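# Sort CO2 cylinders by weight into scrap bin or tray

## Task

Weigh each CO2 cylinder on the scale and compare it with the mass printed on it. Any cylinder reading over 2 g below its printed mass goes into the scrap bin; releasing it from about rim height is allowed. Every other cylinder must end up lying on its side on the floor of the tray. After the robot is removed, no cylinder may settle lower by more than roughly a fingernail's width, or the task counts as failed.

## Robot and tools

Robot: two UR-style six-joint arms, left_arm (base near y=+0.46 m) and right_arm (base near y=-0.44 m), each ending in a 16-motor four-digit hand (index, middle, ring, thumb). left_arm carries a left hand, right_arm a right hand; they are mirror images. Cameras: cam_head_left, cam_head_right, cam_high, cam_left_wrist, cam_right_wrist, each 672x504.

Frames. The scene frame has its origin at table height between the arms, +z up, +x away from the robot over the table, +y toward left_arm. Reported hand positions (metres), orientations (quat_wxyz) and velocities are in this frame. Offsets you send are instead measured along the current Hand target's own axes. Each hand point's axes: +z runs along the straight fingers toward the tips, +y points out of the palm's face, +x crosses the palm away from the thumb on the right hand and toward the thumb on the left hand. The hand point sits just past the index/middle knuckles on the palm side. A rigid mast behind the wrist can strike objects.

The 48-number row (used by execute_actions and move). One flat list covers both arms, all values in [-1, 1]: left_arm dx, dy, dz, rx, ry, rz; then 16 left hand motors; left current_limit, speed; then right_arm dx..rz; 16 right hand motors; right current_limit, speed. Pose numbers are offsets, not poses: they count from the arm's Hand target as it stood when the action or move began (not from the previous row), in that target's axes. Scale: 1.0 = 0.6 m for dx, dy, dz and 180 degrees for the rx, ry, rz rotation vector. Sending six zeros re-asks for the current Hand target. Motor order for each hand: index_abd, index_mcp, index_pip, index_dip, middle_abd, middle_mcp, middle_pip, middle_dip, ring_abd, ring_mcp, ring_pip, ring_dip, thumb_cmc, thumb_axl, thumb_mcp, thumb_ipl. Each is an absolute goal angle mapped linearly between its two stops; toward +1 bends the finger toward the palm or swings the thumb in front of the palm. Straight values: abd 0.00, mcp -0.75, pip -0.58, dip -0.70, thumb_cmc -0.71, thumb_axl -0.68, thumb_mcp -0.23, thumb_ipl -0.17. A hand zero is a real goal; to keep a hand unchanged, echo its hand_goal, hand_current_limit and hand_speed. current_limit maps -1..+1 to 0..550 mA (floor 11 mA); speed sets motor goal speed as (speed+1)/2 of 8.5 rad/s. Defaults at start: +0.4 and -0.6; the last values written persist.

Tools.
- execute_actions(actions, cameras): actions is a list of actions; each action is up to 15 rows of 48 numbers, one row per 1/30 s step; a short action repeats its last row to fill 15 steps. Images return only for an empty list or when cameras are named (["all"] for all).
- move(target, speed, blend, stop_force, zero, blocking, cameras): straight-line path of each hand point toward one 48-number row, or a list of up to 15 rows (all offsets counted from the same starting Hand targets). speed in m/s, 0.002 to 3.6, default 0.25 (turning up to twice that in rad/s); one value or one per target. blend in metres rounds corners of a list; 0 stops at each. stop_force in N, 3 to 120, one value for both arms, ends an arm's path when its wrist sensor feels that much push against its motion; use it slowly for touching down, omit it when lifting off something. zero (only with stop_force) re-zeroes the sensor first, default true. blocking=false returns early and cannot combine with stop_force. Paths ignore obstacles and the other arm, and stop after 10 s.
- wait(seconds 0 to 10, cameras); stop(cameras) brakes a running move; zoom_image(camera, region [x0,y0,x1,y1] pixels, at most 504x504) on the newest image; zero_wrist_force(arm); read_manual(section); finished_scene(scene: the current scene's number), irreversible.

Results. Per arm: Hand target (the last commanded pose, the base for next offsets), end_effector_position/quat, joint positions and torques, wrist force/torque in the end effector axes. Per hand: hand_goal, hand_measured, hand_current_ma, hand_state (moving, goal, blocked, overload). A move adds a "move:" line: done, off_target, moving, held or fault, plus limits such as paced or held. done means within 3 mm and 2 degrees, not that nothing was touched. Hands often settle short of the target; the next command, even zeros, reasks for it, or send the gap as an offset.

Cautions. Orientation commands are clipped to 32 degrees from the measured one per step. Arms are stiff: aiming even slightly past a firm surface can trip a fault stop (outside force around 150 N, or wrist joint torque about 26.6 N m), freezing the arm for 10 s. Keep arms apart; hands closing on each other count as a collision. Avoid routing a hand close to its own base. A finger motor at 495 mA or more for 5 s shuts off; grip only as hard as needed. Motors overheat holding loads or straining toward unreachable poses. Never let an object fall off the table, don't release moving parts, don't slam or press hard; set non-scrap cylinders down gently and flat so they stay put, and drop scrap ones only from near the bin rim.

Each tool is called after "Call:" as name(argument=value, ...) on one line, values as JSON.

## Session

Call:
execute_actions(actions=[])

Call:
zoom_image(camera="cam_head_left", region=[150, 240, 450, 440])

Call:
zoom_image(camera="cam_high", region=[280, 150, 520, 370])

Scene clock: 0.00 s.
left_arm: end_effector_position=(+0.8288, +0.2253, +0.1511) hand_goal=(+0.000, -0.754, -0.576, -0.696, +0.000, -0.754, -0.576, -0.696, +0.000, -0.754, -0.576, -0.696, -0.714, -0.678, -0.226, -0.168) hand_measured=(+0.000, -0.754, -0.576, -0.696, +0.000, -0.754, -0.576, -0.696, +0.000, -0.754, -0.576, -0.696, -0.714, -0.678, -0.226, -0.168) hand_current_ma=(+0, +0, +0, +0, +0, +0, +0, +0, +0, +0, +0, +0, +0, +0, +0, +0) hand_state=(goal, goal, goal, goal, goal, goal, goal, goal, goal, goal, goal, goal, goal, goal, goal, goal) hand_current_limit=0.40 hand_speed=-0.60 end_effector_quat_wxyz=(+0.627, +0.741, +0.090, -0.223) | right_arm: end_effector_position=(+0.7684, -0.3997, +0.3717) hand_goal=(+0.000, -0.754, -0.576, -0.696, +0.000, -0.754, -0.576, -0.696, +0.000, -0.754, -0.576, -0.696, -0.714, -0.678, -0.226, -0.168) hand_measured=(+0.000, -0.754, -0.576, -0.696, +0.000, -0.754, -0.576, -0.696, +0.000, -0.754, -0.576, -0.696, -0.714, -0.678, -0.226, -0.168) hand_current_ma=(+0, +0, +0, +0, +0, +0, +0, +0, +0, +0, +0, +0, +0, +0, +0, +0) hand_state=(goal, goal, goal, goal, goal, goal, goal, goal, goal, goal, goal, goal, goal, goal, goal, goal) hand_current_limit=0.40 hand_speed=-0.60 end_effector_quat_wxyz=(+0.179, +0.627, -0.185, +0.735)
Joint positions: left_arm=[3.293 -2.632 -1.003 -2.362 0.418 -3.866] | right_arm=[0.187 -0.834 1.472 -3.966 -2.248 1.501]
Joint velocities: within noise
Joint torques (N m): no reading
Motor temperatures (°C): left_arm=[23 28 25 31 34 35] | right_arm=[24 26 25 29 29 34]
Wrist force (N): no reading
Wrist torque (N m): no reading
Wrist force, peak (N): no reading
Hand target: left_arm +0.8288, +0.2253, +0.1511; +0.627, +0.741, +0.090, -0.223 | right_arm +0.7684, -0.3997, +0.3717; +0.179, +0.627, -0.185, +0.735
camera_calibration:
cam_left_wrist: T_world_to_cam=[[-0.952225, 0.189584, -0.239429, 0.759588], [0.299047, 0.737886, -0.605058, -0.367381], [0.0619618, -0.647752, -0.759327, 0.336152], [0, 0, 0, 1]] pos_world=[0.812333, 0.344822, 0.21483]
cam_right_wrist: T_world_to_cam=[[-0.197734, -0.532057, -0.823296, 0.279882], [-0.24783, 0.839728, -0.483153, 0.662955], [0.94841, 0.108502, -0.297902, -0.44932], [0, 0, 0, 1]] pos_world=[0.645782, -0.359036, 0.416882]

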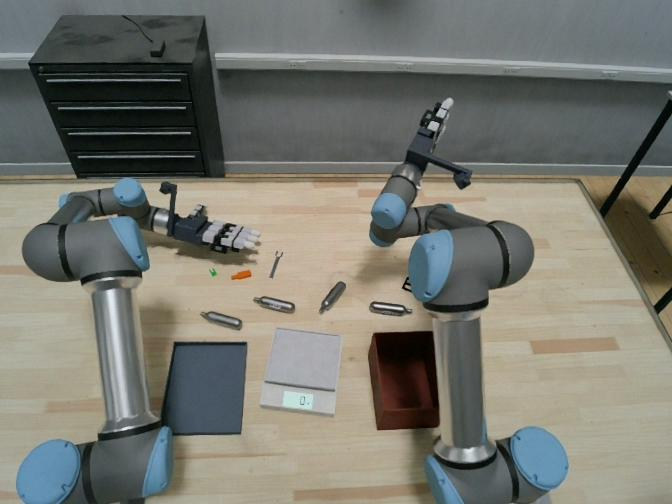

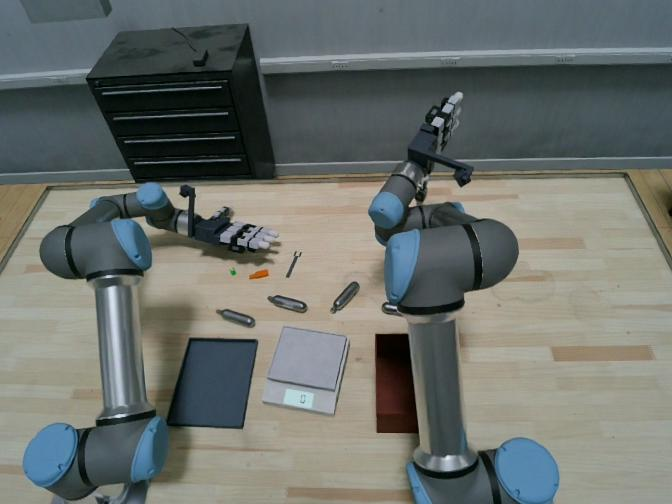

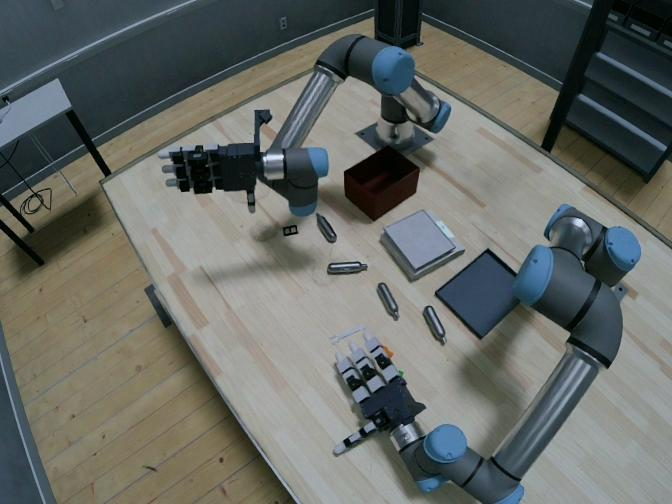

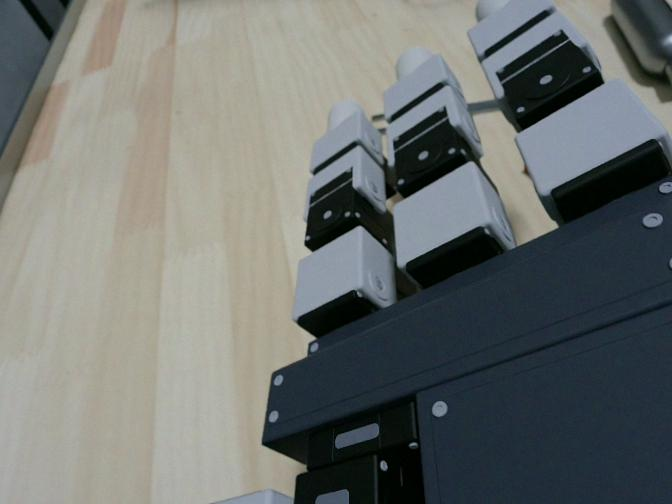

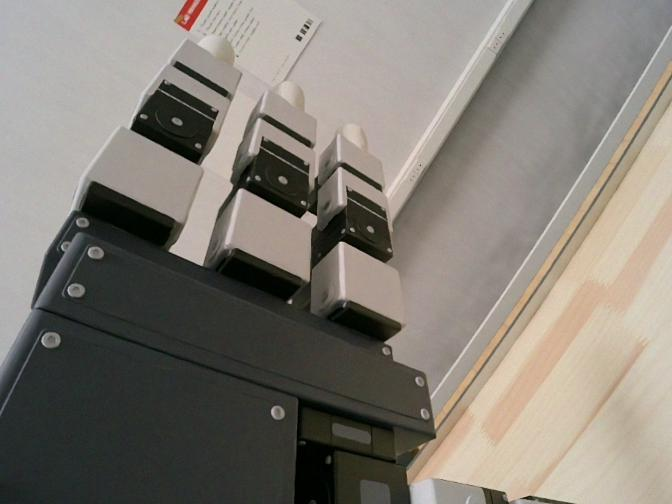

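Scaled by 1.680 from the camera's 672x504 image, which has a finer 960x720 frame.

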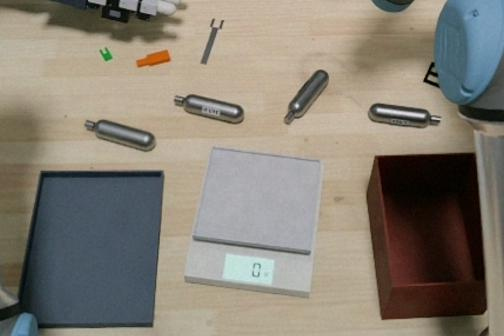

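Scaled by 2.100 from the camera's 672x504 image, which has a finer 960x720 frame.

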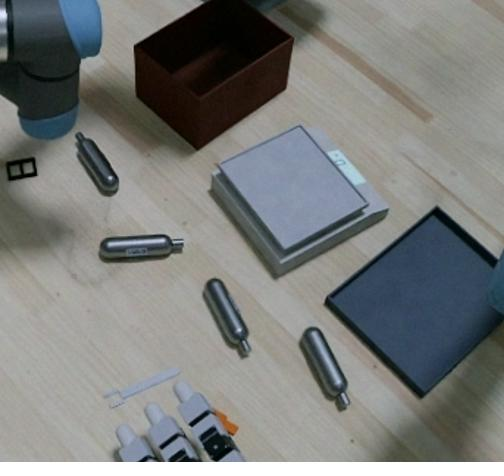

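Call:
zoom_image(camera="cam_head_left", region=[190, 280, 310, 340])

Call:
zoom_image(camera="cam_head_left", region=[305, 270, 425, 330])

Call:
zoom_image(camera="cam_head_left", region=[155, 325, 265, 440])

Call:
zoom_image(camera="cam_head_left", region=[250, 320, 350, 420])

Call:
zoom_image(camera="cam_head_left", region=[355, 320, 455, 440])

Call:
zoom_image(camera="cam_high", region=[310, 200, 460, 350])

Call:
zoom_image(camera="cam_head_right", region=[205, 270, 325, 340])

Call:
zoom_image(camera="cam_head_right", region=[320, 270, 440, 340])

Scaled by 4.200 from the camera's 672x504 image, which has a finer 960x720 frame.

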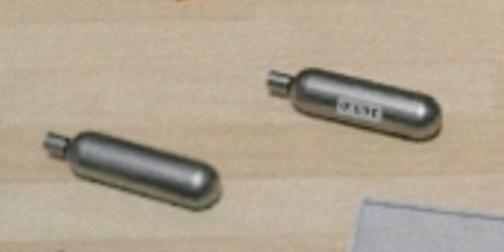

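Scaled by 4.200 from the camera's 672x504 image, which has a finer 960x720 frame.

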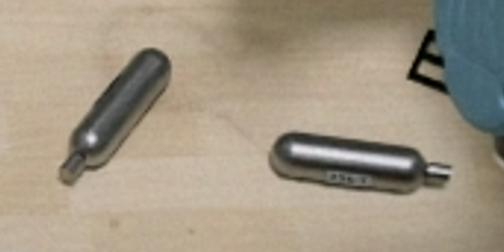

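Scaled by 4.383 from the camera's 672x504 image, which has a finer 960x720 frame.

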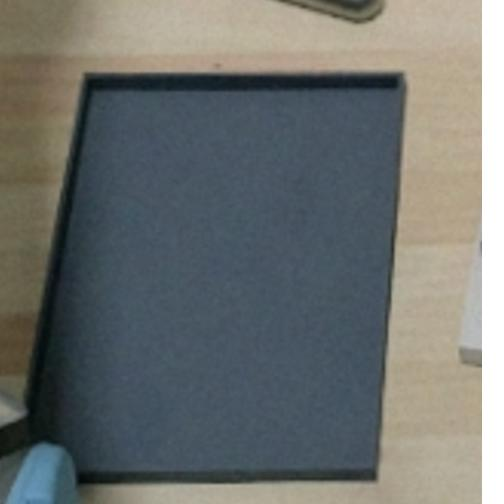

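Scaled by 5.040 from the camera's 672x504 image, which has a finer 960x720 frame.

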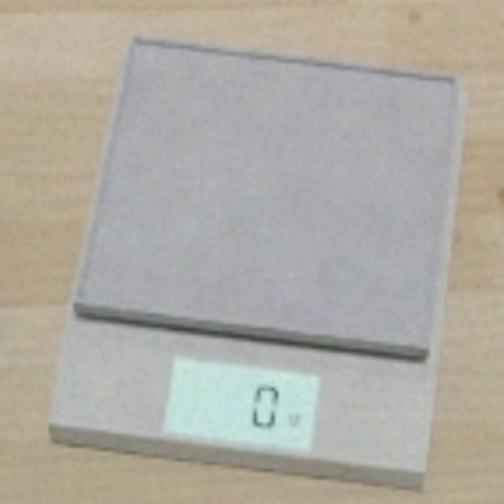

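Scaled by 4.200 from the camera's 672x504 image, which has a finer 960x720 frame.

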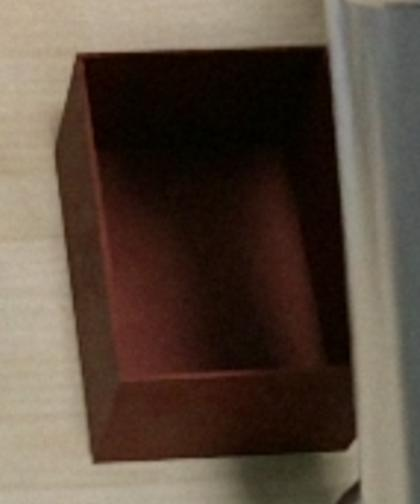

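Scaled by 3.360 from the camera's 672x504 image, which has a finer 960x720 frame.

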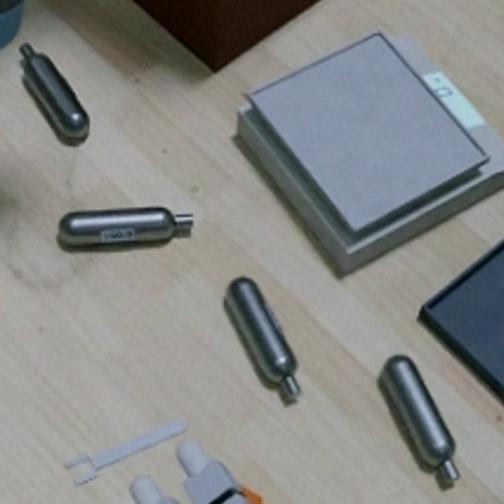

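Scaled by 4.200 from the camera's 672x504 image, which has a finer 960x720 frame.

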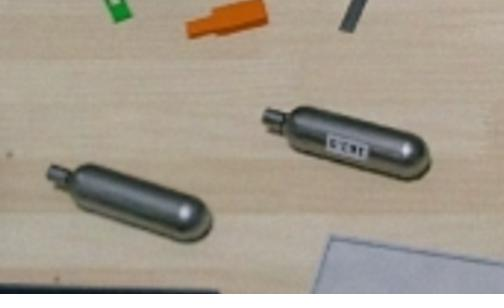

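Scaled by 4.200 from the camera's 672x504 image, which has a finer 960x720 frame.

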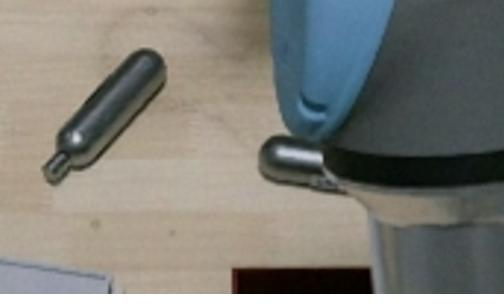

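Call:
move(target=[[-0.4215,0.0237,0.085,0,0,0.5,0,-0.94,0.19,0.259,0,-0.94,0.19,0.259,0,-0.959,0.85,0.79,0.6857,-0.678,-0.12,0.21,0.1,-0.3,-0.0719,-0.1314,-0.3776,0.3545,-0.33,-0.124,0,-0.94,0.19,0.259,0,-0.94,0.19,0.259,0,-0.959,0.85,0.79,0.6857,-0.678,-0.12,0.21,0.1,-0.3],[-0.4257,-0.2695,0.1542,0.633,-0.005,0.749,0,-0.94,0.19,0.259,0,-0.94,0.19,0.259,0,-0.959,0.85,0.79,0.6857,-0.678,-0.12,0.21,0.1,-0.3,-0.3845,-0.023,-0.5097,0.709,-0.66,-0.248,0,-0.94,0.19,0.259,0,-0.94,0.19,0.259,0,-0.959,0.85,0.79,0.6857,-0.678,-0.12,0.21,0.1,-0.3]], speed=0.6, blend=[0.05,0], cameras=["all"])

Scene clock: 17.60 s.
left_arm: end_effector_position=(+0.5161, +0.2049, +0.1097) hand_goal=(+0.000, -0.940, +0.190, +0.258, +0.000, -0.940, +0.190, +0.258, +0.000, -0.960, +0.850, +0.790, +0.686, -0.678, -0.120, +0.210) hand_measured=(+0.000, -0.934, +0.188, +0.256, +0.000, -0.934, +0.188, +0.256, +0.000, -0.956, +0.846, +0.788, +0.688, -0.678, -0.120, +0.208) hand_current_ma=(+0, +3, +0, -1, +0, +2, +0, -1, +0, +2, -1, +0, +0, +0, +0, +0) hand_state=(goal, goal, goal, goal, goal, goal, goal, goal, goal, goal, goal, goal, goal, goal, goal, goal) hand_current_limit=0.10 hand_speed=-0.30 end_effector_quat_wxyz=(+0.289, -0.494, +0.710, -0.410) | right_arm: end_effector_position=(+0.5480, -0.2428, +0.1001) hand_goal=(+0.000, -0.940, +0.190, +0.258, +0.000, -0.940, +0.190, +0.258, +0.000, -0.960, +0.850, +0.790, +0.686, -0.678, -0.120, +0.210) hand_measured=(-0.002, -0.936, +0.188, +0.254, -0.002, -0.934, +0.188, +0.256, -0.002, -0.956, +0.846, +0.788, +0.682, -0.678, -0.120, +0.208) hand_current_ma=(-4, +18, -6, -10, -4, +23, -5, -9, -4, +16, -12, -9, -15, +2, +3, -6) hand_state=(goal, goal, goal, goal, goal, goal, goal, goal, goal, goal, goal, goal, goal, goal, goal, goal) hand_current_limit=0.10 hand_speed=-0.30 end_effector_quat_wxyz=(-0.385, +0.658, +0.558, -0.327)
Joint positions: left_arm=[2.952 -1.943 -2.433 0.706 1.406 -3.041] | right_arm=[0.113 -0.931 1.334 -0.928 -1.356 0.124]
Joint torques (N m): left_arm=[-8.68 18.53 1.34 5.37 1.4 -2.83] | right_arm=[9.73 -36.44 -28.34 2.16 -1.28 -2.65]
Wrist force (N): left_arm=[1.7 -2.6 -1.2] | right_arm=[0.0 -0.8 0.4]
Wrist torque (N m): left_arm=[0.26 -0.08 -0.14] | right_arm=[-0.02 -0.27 0.12]
Wrist force, peak (N): left_arm=[1.7 -2.4 -2.5] | right_arm=[0.1 -1.8 0.1]
Hand target: left_arm +0.5161, +0.2048, +0.1097; +0.289, -0.494, +0.710, -0.410 | right_arm +0.5480, -0.2428, +0.1001; -0.385, +0.658, +0.558, -0.327
Off the commanded pose: left_arm 0.000 m, 0 deg | right_arm 0.000 m, 0 deg.
move: done
camera_calibration:
cam_left_wrist: T_world_to_cam=[[0.603366, 0.590459, 0.536011, -0.514302], [-0.465181, -0.285343, 0.837965, 0.161875], [0.647731, -0.754942, 0.102504, -0.0640824], [0, 0, 0, 1]] pos_world=[0.427122, 0.301485, 0.146595]
cam_right_wrist: T_world_to_cam=[[0.178893, -0.8418, -0.509284, -0.21682], [0.252652, -0.460971, 0.85069, -0.3781], [-0.950876, -0.280854, 0.130218, 0.565149], [0, 0, 0, 1]] pos_world=[0.671701, -0.198087, 0.137631]

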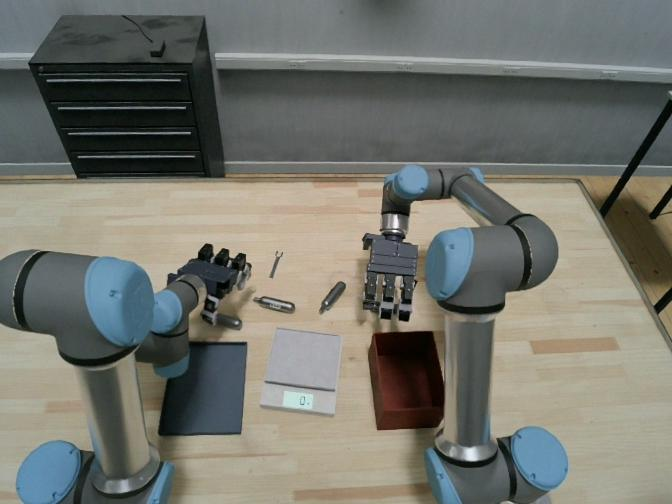

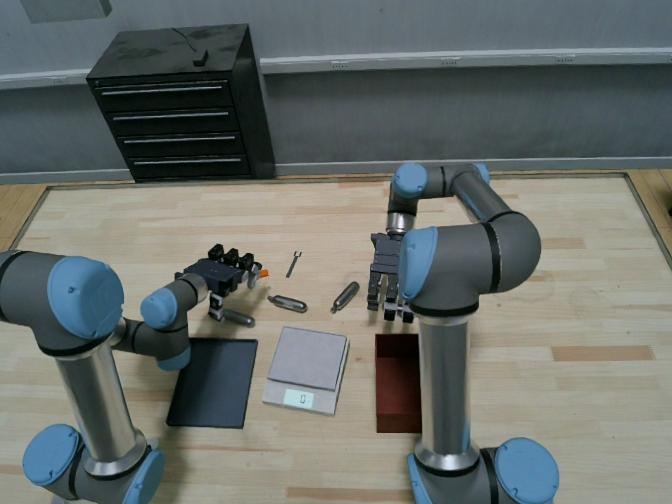

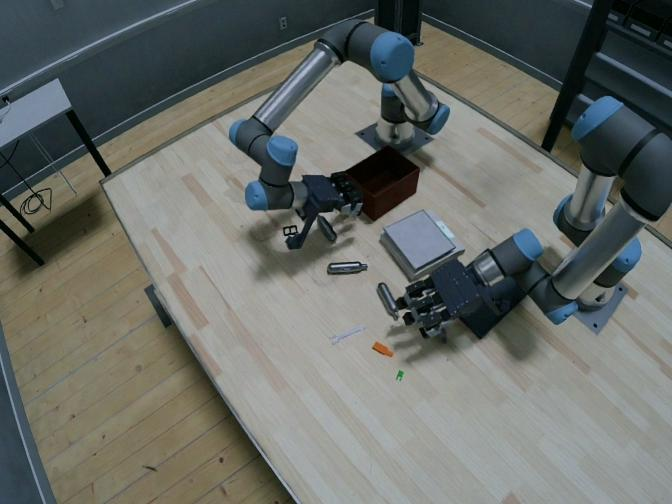

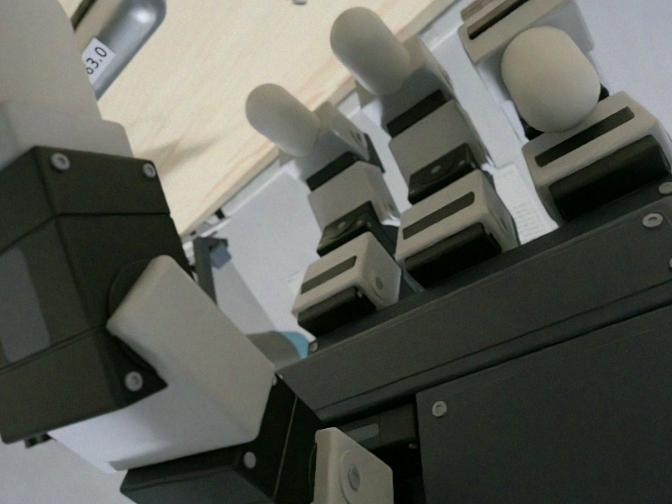

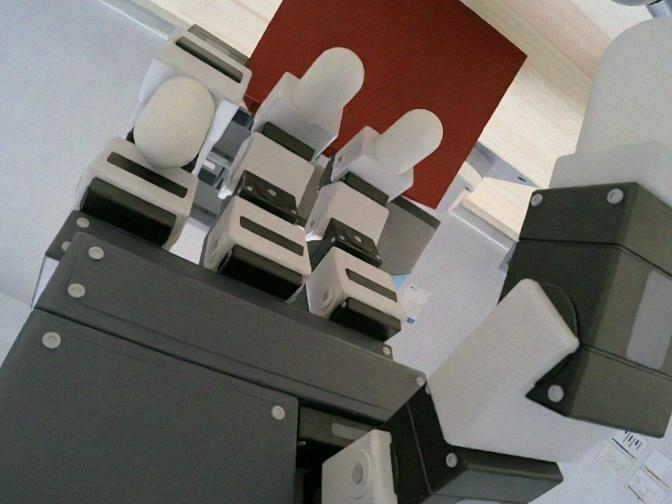

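Call:
zoom_image(camera="cam_head_left", region=[180, 250, 270, 340])

Call:
zoom_image(camera="cam_head_left", region=[345, 240, 445, 340])

Call:
zoom_image(camera="cam_high", region=[380, 250, 480, 350])

Call:
zoom_image(camera="cam_high", region=[280, 160, 380, 260])

Call:
zoom_image(camera="cam_left_wrist", region=[60, 0, 180, 110])

Scaled by 5.600 from the camera's 672x504 image, which has a finer 960x720 frame.

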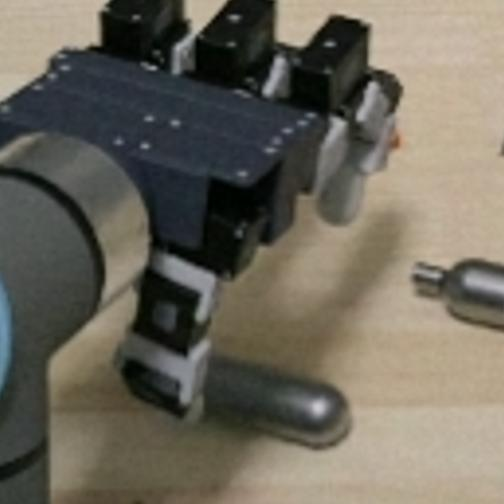

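Scaled by 5.040 from the camera's 672x504 image, which has a finer 960x720 frame.

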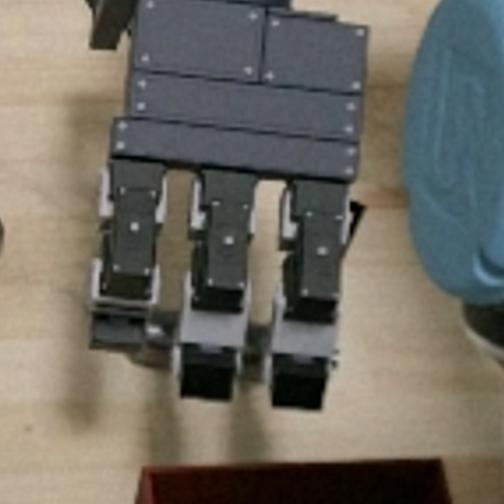

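Scaled by 5.040 from the camera's 672x504 image, which has a finer 960x720 frame.

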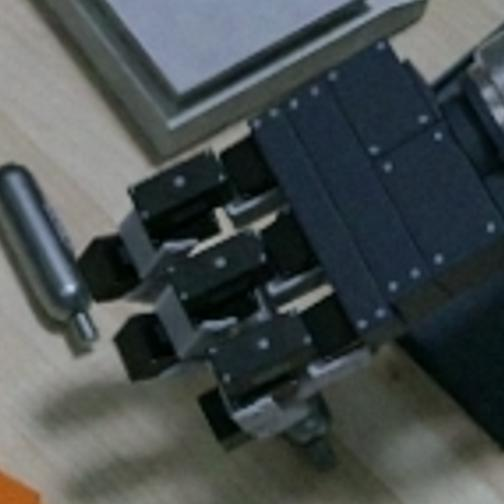

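Scaled by 5.040 from the camera's 672x504 image, which has a finer 960x720 frame.

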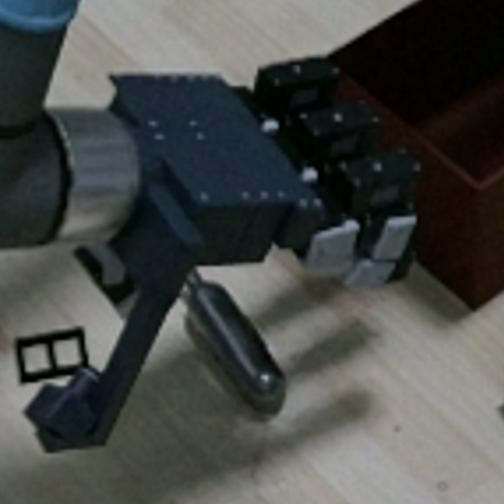

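Scaled by 4.200 from the camera's 672x504 image, which has a finer 960x720 frame.

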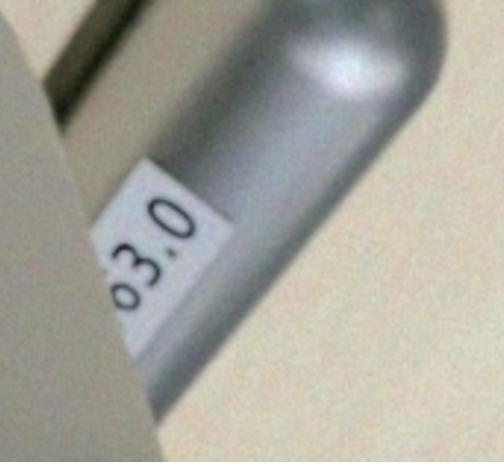

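Call:
move(target=[-0.0057,0.0826,0.0236,0,0,0,0,-0.94,0.19,0.259,0,-0.94,0.19,0.259,0,-0.959,0.85,0.79,0.6857,-0.678,-0.15,0.21,0.1,-0.5,0.005,0.0656,0.0363,0,0,0,0,-0.94,0.19,0.259,0,-0.94,0.19,0.259,0,-0.959,0.85,0.79,0.6857,-0.678,-0.15,0.21,0.1,-0.5], speed=0.12, stop_force=10, cameras=["cam_head_left","cam_high"])

Call:
zoom_image(camera="cam_head_left", region=[160, 270, 260, 370])

Call:
zoom_image(camera="cam_high", region=[390, 250, 490, 350])

Call:
zoom_image(camera="cam_high", region=[280, 160, 380, 260])

Scene clock: 22.50 s.
left_arm: end_effector_position=(+0.5058, +0.2125, +0.0597) hand_goal=(+0.000, -0.940, +0.190, +0.258, +0.000, -0.940, +0.190, +0.258, +0.000, -0.960, +0.850, +0.790, +0.686, -0.678, -0.150, +0.210) hand_measured=(+0.000, -0.934, +0.188, +0.256, +0.000, -0.934, +0.188, +0.256, +0.000, -0.956, +0.846, +0.788, +0.688, -0.678, -0.146, +0.208) hand_current_ma=(+0, +3, +0, -1, +0, +2, +0, -1, +0, +2, -1, +0, +0, +0, +2, +0) hand_state=(goal, goal, goal, goal, goal, goal, goal, goal, goal, goal, goal, goal, goal, goal, goal, goal) hand_current_limit=0.10 hand_speed=-0.50 end_effector_quat_wxyz=(+0.289, -0.494, +0.710, -0.410) | right_arm: end_effector_position=(+0.5488, -0.2399, +0.0551) hand_goal=(+0.000, -0.940, +0.190, +0.258, +0.000, -0.940, +0.190, +0.258, +0.000, -0.960, +0.850, +0.790, +0.686, -0.678, -0.150, +0.210) hand_measured=(-0.002, -0.934, +0.188, +0.254, -0.002, -0.934, +0.188, +0.256, -0.002, -0.956, +0.846, +0.788, +0.682, -0.678, -0.146, +0.208) hand_current_ma=(-4, +20, -6, -10, -4, +25, -5, -9, -4, +17, -12, -9, -14, +2, +15, -6) hand_state=(goal, goal, goal, goal, goal, goal, goal, goal, goal, goal, goal, goal, goal, goal, goal, goal) hand_current_limit=0.10 hand_speed=-0.50 end_effector_quat_wxyz=(-0.385, +0.658, +0.558, -0.327)
Joint positions: left_arm=[2.97 -2.111 -2.469 0.91 1.39 -3.032] | right_arm=[0.117 -0.88 1.373 -1.019 -1.352 0.126]
Joint torques (N m): left_arm=[7.64 23.8 -2.17 5.4 -1.8 2.81] | right_arm=[9.84 -37.64 -6.23 -1.46 1.85 3.14]
Wrist force (N): left_arm=[1.4 -2.4 -1.1] | right_arm=[0.2 -0.9 0.4]
Wrist torque (N m): left_arm=[0.29 -0.03 -0.30] | right_arm=[-0.03 -0.30 -0.01]
Wrist force, peak (N): left_arm=[1.7 -3.2 -1.5] | right_arm=[0.0 -1.3 0.6]
Hand target: left_arm +0.5058, +0.2125, +0.0597; +0.289, -0.494, +0.710, -0.410 | right_arm +0.5488, -0.2399, +0.0551; -0.385, +0.658, +0.558, -0.327
Off the commanded pose: left_arm 0.000 m, 0 deg | right_arm 0.000 m, 0 deg.
move: done
Images, in order (width x height): cam_head_left 672x504, cam_high 672x504.

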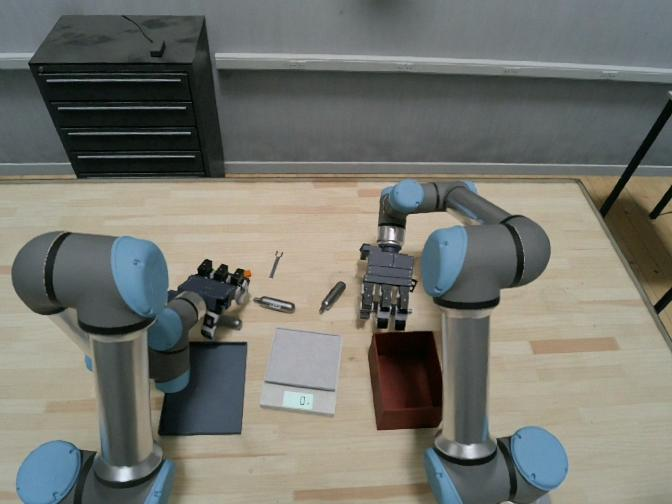

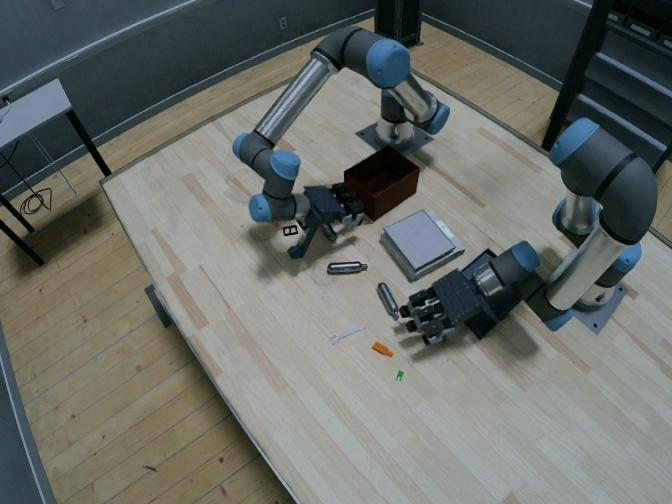

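Scaled by 5.040 from the camera's 672x504 image, which has a finer 960x720 frame.

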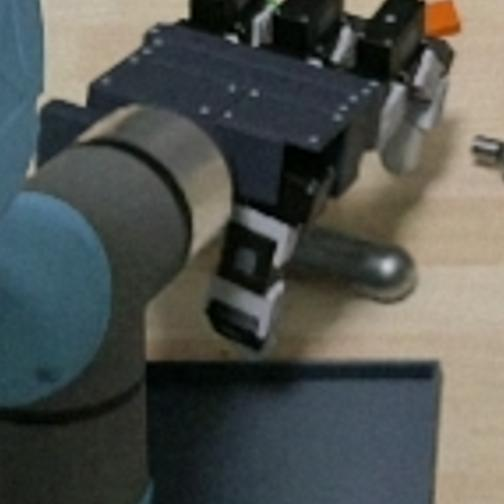

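Scaled by 5.040 from the camera's 672x504 image, which has a finer 960x720 frame.

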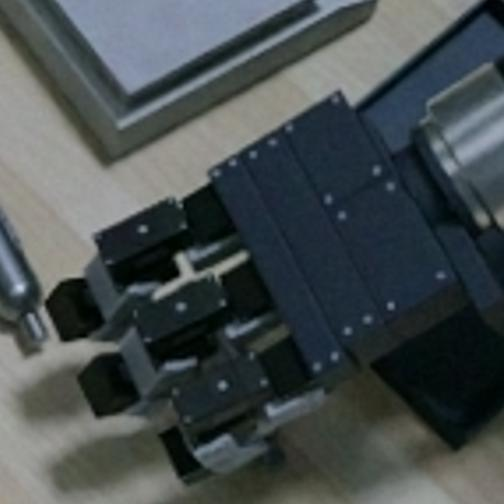

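Scaled by 5.040 from the camera's 672x504 image, which has a finer 960x720 frame.

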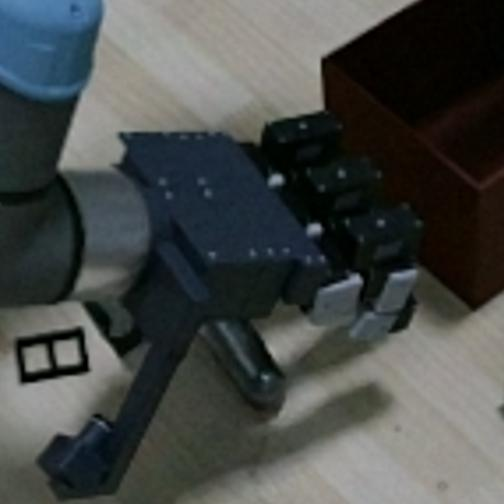

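Call:
move(target=[[0,0.0443,0.0256,0,0,0,0,-0.94,0.19,0.259,0,-0.94,0.19,0.259,0,-0.959,0.85,0.79,0.6857,-0.678,-0.15,0.21,0.1,-0.5,0,0.0488,0.0282,0,0,0,0,-0.94,0.19,0.259,0,-0.94,0.19,0.259,0,-0.959,0.85,0.79,0.6857,-0.678,-0.15,0.21,0.1,-0.5]], speed=0.035, stop_force=3, cameras=["cam_head_left"])

Scene clock: 27.17 s.
left_arm: end_effector_position=(+0.5058, +0.2126, +0.0383) hand_goal=(+0.000, -0.940, +0.190, +0.258, +0.000, -0.940, +0.190, +0.258, +0.000, -0.960, +0.850, +0.790, +0.686, -0.678, -0.150, +0.210) hand_measured=(+0.000, -0.932, +0.188, +0.256, +0.000, -0.934, +0.188, +0.256, +0.000, -0.954, +0.846, +0.788, +0.686, -0.678, -0.152, +0.210) hand_current_ma=(+0, +4, +0, -1, +0, +3, +0, -1, +0, +2, -1, +0, +0, +0, +0, +0) hand_state=(goal, goal, goal, goal, goal, goal, goal, goal, goal, goal, goal, goal, goal, goal, goal, goal) hand_current_limit=0.10 hand_speed=-0.50 end_effector_quat_wxyz=(+0.289, -0.494, +0.710, -0.410) | right_arm: end_effector_position=(+0.5484, -0.2399, +0.0213) hand_goal=(+0.000, -0.940, +0.190, +0.258, +0.000, -0.940, +0.190, +0.258, +0.000, -0.960, +0.850, +0.790, +0.686, -0.678, -0.150, +0.210) hand_measured=(-0.002, -0.934, +0.188, +0.254, -0.002, -0.934, +0.188, +0.256, -0.002, -0.956, +0.846, +0.788, +0.682, -0.678, -0.146, +0.208) hand_current_ma=(-4, +20, -6, -10, -4, +25, -5, -9, -4, +17, -12, -9, -14, +2, +15, -6) hand_state=(goal, goal, goal, goal, goal, goal, goal, goal, goal, goal, goal, goal, goal, goal, goal, goal) hand_current_limit=0.10 hand_speed=-0.50 end_effector_quat_wxyz=(-0.385, +0.658, +0.558, -0.327)
Joint positions: left_arm=[2.97 -2.191 -2.462 0.982 1.39 -3.032] | right_arm=[0.117 -0.841 1.401 -1.086 -1.352 0.126]
Joint torques (N m): left_arm=[-2.56 41.21 -3.51 0.76 0.71 2.46] | right_arm=[9.5 -38.46 -5.78 -1.56 1.86 3.14]
Wrist force (N): left_arm=[1.7 -2.5 -1.4] | right_arm=[0.3 -0.6 0.6]
Wrist torque (N m): left_arm=[0.29 -0.08 -0.28] | right_arm=[-0.01 -0.31 0.00]
Wrist force, peak (N): left_arm=[2.6 -11.0 -6.1] | right_arm=[0.6 -1.1 0.9]
Hand target: left_arm +0.5058, +0.2126, +0.0383; +0.289, -0.494, +0.710, -0.410 (not the last commanded pose) | right_arm +0.5484, -0.2399, +0.0213; -0.385, +0.658, +0.558, -0.327
Off the commanded pose: left_arm 0.009 m, 0 deg | right_arm 0.000 m, 0 deg.
move: contact (left_arm)
Images, in order (width x height): cam_head_left 672x504.

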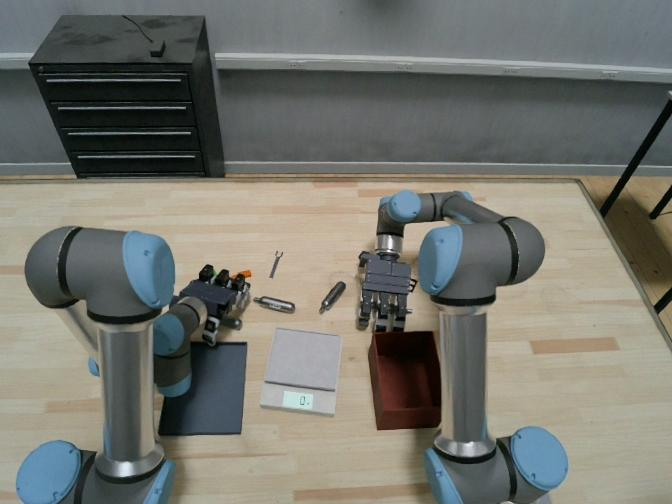

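Call:
zoom_image(camera="cam_head_left", region=[140, 240, 320, 375])

Call:
wait(seconds=0, cameras=["cam_head_left", "cam_head_right", "cam_left_wrist", "cam_high"])

Scaled by 2.800 from the camera's 672x504 image, which has a finer 960x720 frame.

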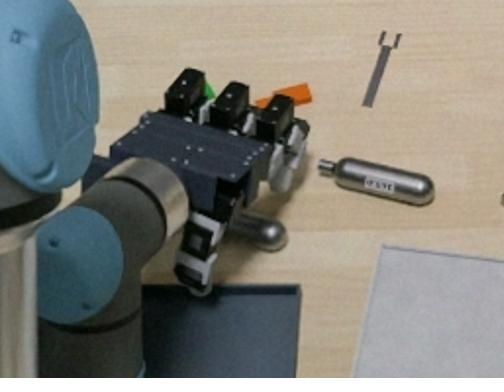

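Scene clock: 27.37 s.
left_arm: end_effector_position=(+0.5058, +0.2126, +0.0383) hand_goal=(+0.000, -0.940, +0.190, +0.258, +0.000, -0.940, +0.190, +0.258, +0.000, -0.960, +0.850, +0.790, +0.686, -0.678, -0.150, +0.210) hand_measured=(+0.000, -0.932, +0.188, +0.256, +0.000, -0.934, +0.188, +0.256, +0.000, -0.954, +0.846, +0.788, +0.686, -0.678, -0.152, +0.210) hand_current_ma=(+0, +4, +0, -1, +0, +3, +0, -1, +0, +2, -1, +0, +0, +0, +0, +0) hand_state=(goal, goal, goal, goal, goal, goal, goal, goal, goal, goal, goal, goal, goal, goal, goal, goal) hand_current_limit=0.10 hand_speed=-0.50 end_effector_quat_wxyz=(+0.289, -0.494, +0.710, -0.410) | right_arm: end_effector_position=(+0.5484, -0.2399, +0.0213) hand_goal=(+0.000, -0.940, +0.190, +0.258, +0.000, -0.940, +0.190, +0.258, +0.000, -0.960, +0.850, +0.790, +0.686, -0.678, -0.150, +0.210) hand_measured=(-0.002, -0.934, +0.188, +0.254, -0.002, -0.934, +0.188, +0.256, -0.002, -0.956, +0.846, +0.788, +0.682, -0.678, -0.146, +0.208) hand_current_ma=(-4, +20, -6, -10, -4, +25, -5, -9, -4, +17, -12, -9, -14, +2, +15, -6) hand_state=(goal, goal, goal, goal, goal, goal, goal, goal, goal, goal, goal, goal, goal, goal, goal, goal) hand_current_limit=0.10 hand_speed=-0.50 end_effector_quat_wxyz=(-0.385, +0.658, +0.558, -0.327)
Joint positions: left_arm=[2.97 -2.191 -2.462 0.982 1.39 -3.032] | right_arm=[0.117 -0.841 1.401 -1.086 -1.352 0.126]
Joint torques (N m): left_arm=[-3.99 40.48 -4.42 0.75 0.76 2.45] | right_arm=[10.09 -38.42 -5.79 -1.41 1.82 3.08]
Wrist force (N): left_arm=[1.5 -2.6 -0.9] | right_arm=[0.4 -0.6 0.4]
Wrist torque (N m): left_arm=[0.24 -0.06 -0.29] | right_arm=[0.02 -0.32 0.01]
Wrist force, peak (N): left_arm=[1.6 -2.7 -1.3] | right_arm=[0.4 -0.9 0.6]
Hand target: left_arm +0.5058, +0.2126, +0.0383; +0.289, -0.494, +0.710, -0.410 (not the last commanded pose) | right_arm +0.5484, -0.2399, +0.0213; -0.385, +0.658, +0.558, -0.327
Off the commanded pose: left_arm 0.009 m, 0 deg | right_arm 0.000 m, 0 deg.
camera_calibration:
cam_left_wrist: T_world_to_cam=[[0.603398, 0.590424, 0.536014, -0.474479], [-0.465042, -0.285504, 0.837988, 0.219064], [0.647802, -0.754909, 0.102299, -0.0443775], [0, 0, 0, 1]] pos_world=[0.416921, 0.309186, 0.0752943]
Images, in order (width x height): cam_head_left 672x504, cam_head_right 672x504, cam_high 672x504, cam_left_wrist 672x504.

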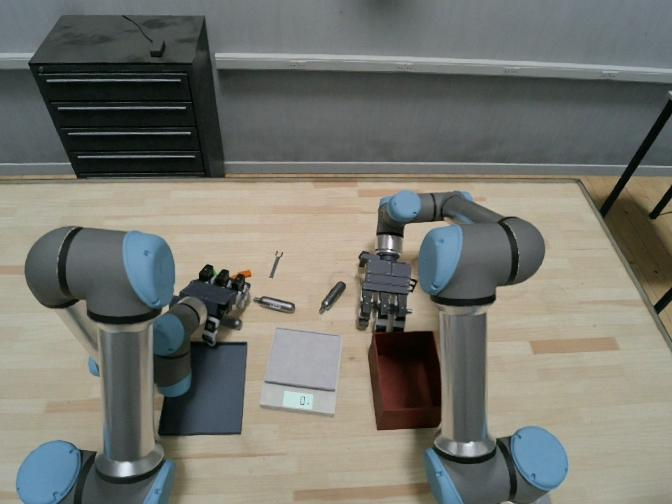

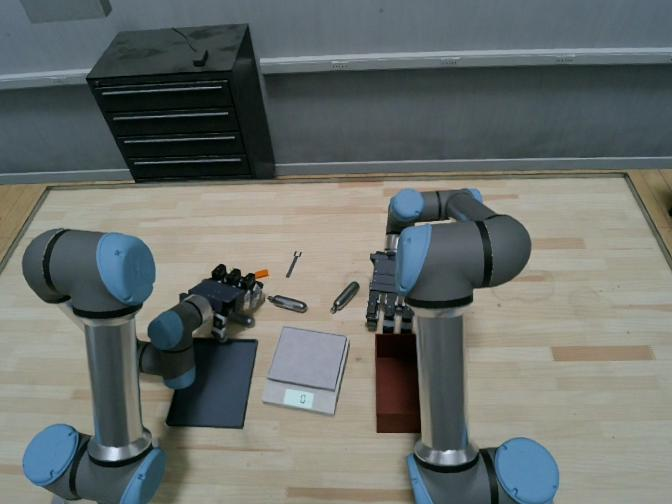

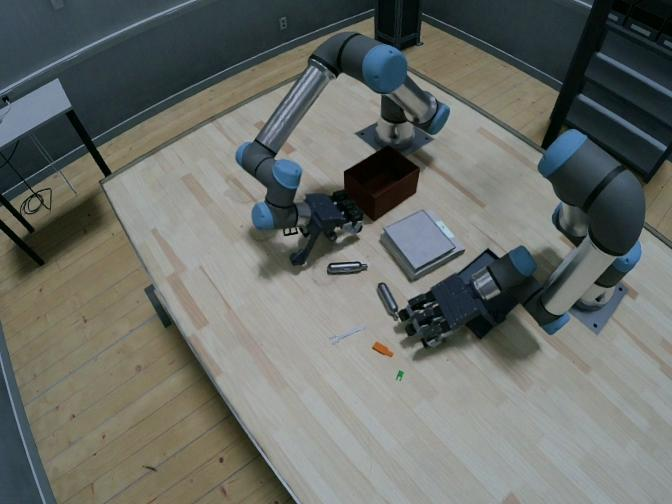

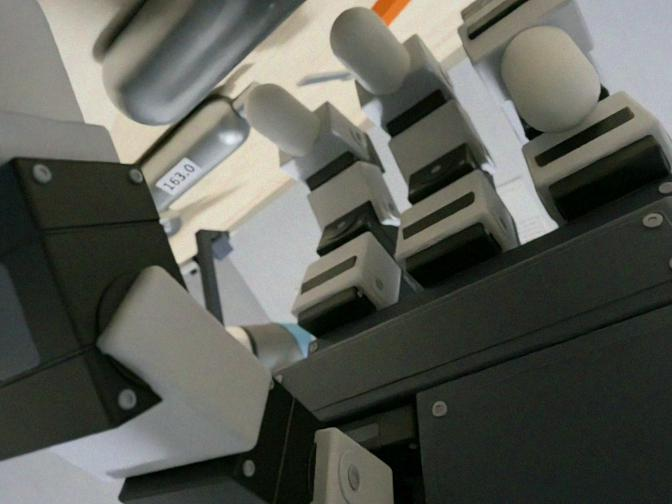

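Call:
zoom_image(camera="cam_head_right", region=[130, 240, 330, 440])

Call:
zoom_image(camera="cam_high", region=[360, 230, 560, 380])

Scaled by 2.520 from the camera's 672x504 image, which has a finer 960x720 frame.

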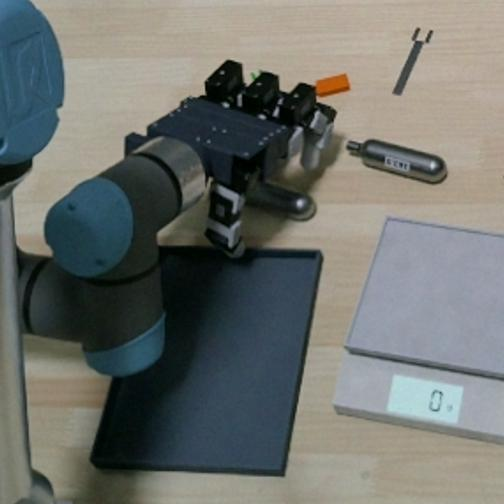

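Scaled by 2.520 from the camera's 672x504 image, which has a finer 960x720 frame.

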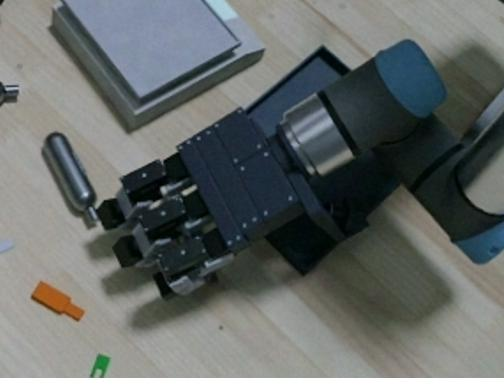

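Call:
move(target=[[0,-0.0115,-0.0067,0,0,0,0,-0.94,0.19,0.259,0,-0.94,0.19,0.259,0,-0.959,0.85,0.79,0.6857,-0.678,-0.02,0.21,0.1,-0.5,0,0,0,0,0,0,0,-0.46,0.19,0.259,0,-0.46,0.19,0.259,0,-0.959,0.85,0.79,0.6857,-0.678,0.25,0.21,0.05,-0.8]], speed=0.05)

Call:
move(target=[[0,0.0250,0.0144,0,0,0,0,-0.94,0.19,0.259,0,-0.94,0.19,0.259,0,-0.959,0.85,0.79,0.6857,-0.678,-0.02,0.21,0.1,-0.5,0,0,0,0,0,0,0,-0.46,0.19,0.259,0,-0.46,0.19,0.259,0,-0.959,0.85,0.79,0.6857,-0.678,0.25,0.21,0.1,-0.8]], speed=0.03, stop_force=3)

Scene clock: 30.73 s.
left_arm: end_effector_position=(+0.5058, +0.2126, +0.0462) hand_goal=(+0.000, -0.940, +0.190, +0.258, +0.000, -0.940, +0.190, +0.258, +0.000, -0.960, +0.850, +0.790, +0.686, -0.678, -0.020, +0.210) hand_measured=(+0.000, -0.932, +0.188, +0.256, +0.000, -0.934, +0.188, +0.256, +0.000, -0.954, +0.846, +0.788, +0.686, -0.678, -0.022, +0.208) hand_current_ma=(+0, +4, +0, -1, +0, +3, +0, -1, +0, +2, -1, +0, +0, +0, -1, -1) hand_state=(goal, goal, goal, goal, goal, goal, goal, goal, goal, goal, goal, goal, goal, goal, goal, goal) hand_current_limit=0.10 hand_speed=-0.50 end_effector_quat_wxyz=(+0.289, -0.494, +0.710, -0.410) | right_arm: end_effector_position=(+0.5484, -0.2399, +0.0213) hand_goal=(+0.000, -0.460, +0.190, +0.258, +0.000, -0.460, +0.190, +0.258, +0.000, -0.960, +0.850, +0.790, +0.686, -0.678, +0.250, +0.210) hand_measured=(-0.002, -0.590, +0.182, +0.262, -0.002, -0.590, +0.184, +0.260, -0.002, -0.956, +0.846, +0.788, +0.682, -0.678, +0.124, +0.202) hand_current_ma=(-4, -289, -31, +16, -4, -289, -22, +10, -4, +17, -12, -9, -14, +1, -289, -38) hand_state=(goal, blocked, goal, goal, goal, blocked, goal, goal, goal, goal, goal, goal, goal, goal, blocked, goal) hand_current_limit=0.05 hand_speed=-0.80 end_effector_quat_wxyz=(-0.385, +0.658, +0.558, -0.327)
Joint positions: left_arm=[2.97 -2.161 -2.465 0.955 1.39 -3.032] | right_arm=[0.117 -0.841 1.401 -1.086 -1.352 0.126]
Joint torques (N m): left_arm=[-5.5 40.62 -4.01 0.85 0.78 -1.6] | right_arm=[8.77 -38.29 -6.97 -0.95 1.47 2.74]
Wrist force (N): left_arm=[1.1 -2.6 -1.0] | right_arm=[0.2 -6.7 0.7]
Wrist torque (N m): left_arm=[0.26 0.00 -0.32] | right_arm=[-0.11 -0.33 -0.01]
Wrist force, peak (N): left_arm=[1.7 -3.9 -4.3] | right_arm=[0.1 -7.0 0.2]
Hand target: left_arm +0.5058, +0.2126, +0.0463; +0.289, -0.494, +0.710, -0.410 | right_arm +0.5484, -0.2399, +0.0213; -0.385, +0.658, +0.558, -0.327
Off the commanded pose: left_arm 0.000 m, 0 deg | right_arm 0.000 m, 0 deg.
move: done

Scene clock: 32.17 s.
left_arm: end_effector_position=(+0.5057, +0.2126, +0.0387) hand_goal=(+0.000, -0.940, +0.190, +0.258, +0.000, -0.940, +0.190, +0.258, +0.000, -0.960, +0.850, +0.790, +0.686, -0.678, -0.020, +0.210) hand_measured=(+0.000, -0.932, +0.188, +0.256, +0.000, -0.934, +0.188, +0.256, +0.000, -0.954, +0.846, +0.788, +0.686, -0.678, -0.024, +0.212) hand_current_ma=(+0, +4, +0, -1, +0, +3, +0, -1, +0, +3, -1, +0, +0, +0, -3, +1) hand_state=(goal, goal, goal, goal, goal, goal, goal, goal, goal, goal, goal, goal, goal, goal, goal, goal) hand_current_limit=0.10 hand_speed=-0.50 end_effector_quat_wxyz=(+0.289, -0.495, +0.710, -0.410) | right_arm: end_effector_position=(+0.5484, -0.2399, +0.0213) hand_goal=(+0.000, -0.460, +0.190, +0.258, +0.000, -0.460, +0.190, +0.258, +0.000, -0.960, +0.850, +0.790, +0.686, -0.678, +0.250, +0.210) hand_measured=(-0.002, -0.590, +0.182, +0.264, -0.002, -0.590, +0.184, +0.262, -0.002, -0.956, +0.846, +0.788, +0.682, -0.678, +0.124, +0.202) hand_current_ma=(-4, -302, -32, +18, -4, -303, -22, +11, -4, +17, -12, -9, -14, +1, -303, -40) hand_state=(goal, blocked, goal, goal, goal, blocked, goal, goal, goal, goal, goal, goal, goal, goal, blocked, goal) hand_current_limit=0.10 hand_speed=-0.80 end_effector_quat_wxyz=(-0.385, +0.658, +0.558, -0.327)
Joint positions: left_arm=[2.97 -2.189 -2.462 0.98 1.39 -3.032] | right_arm=[0.117 -0.841 1.401 -1.086 -1.352 0.126]
Joint torques (N m): left_arm=[-0.09 39.75 -4.81 0.78 -0.82 0.04] | right_arm=[5.93 -39.6 -10.08 0.46 0.94 1.6]
Wrist force (N): left_arm=[1.7 -3.6 -2.0] | right_arm=[0.1 -7.2 0.8]
Wrist torque (N m): left_arm=[0.21 -0.08 -0.26] | right_arm=[-0.14 -0.31 -0.02]
Wrist force, peak (N): left_arm=[2.8 -14.8 -10.4] | right_arm=[0.5 -7.4 0.6]
Hand target: left_arm +0.5057, +0.2126, +0.0387; +0.289, -0.495, +0.710, -0.410 (not the last commanded pose) | right_arm +0.5484, -0.2399, +0.0213; -0.385, +0.658, +0.558, -0.327
Off the commanded pose: left_arm 0.010 m, 0 deg | right_arm 0.000 m, 0 deg.
move: contact (left_arm)


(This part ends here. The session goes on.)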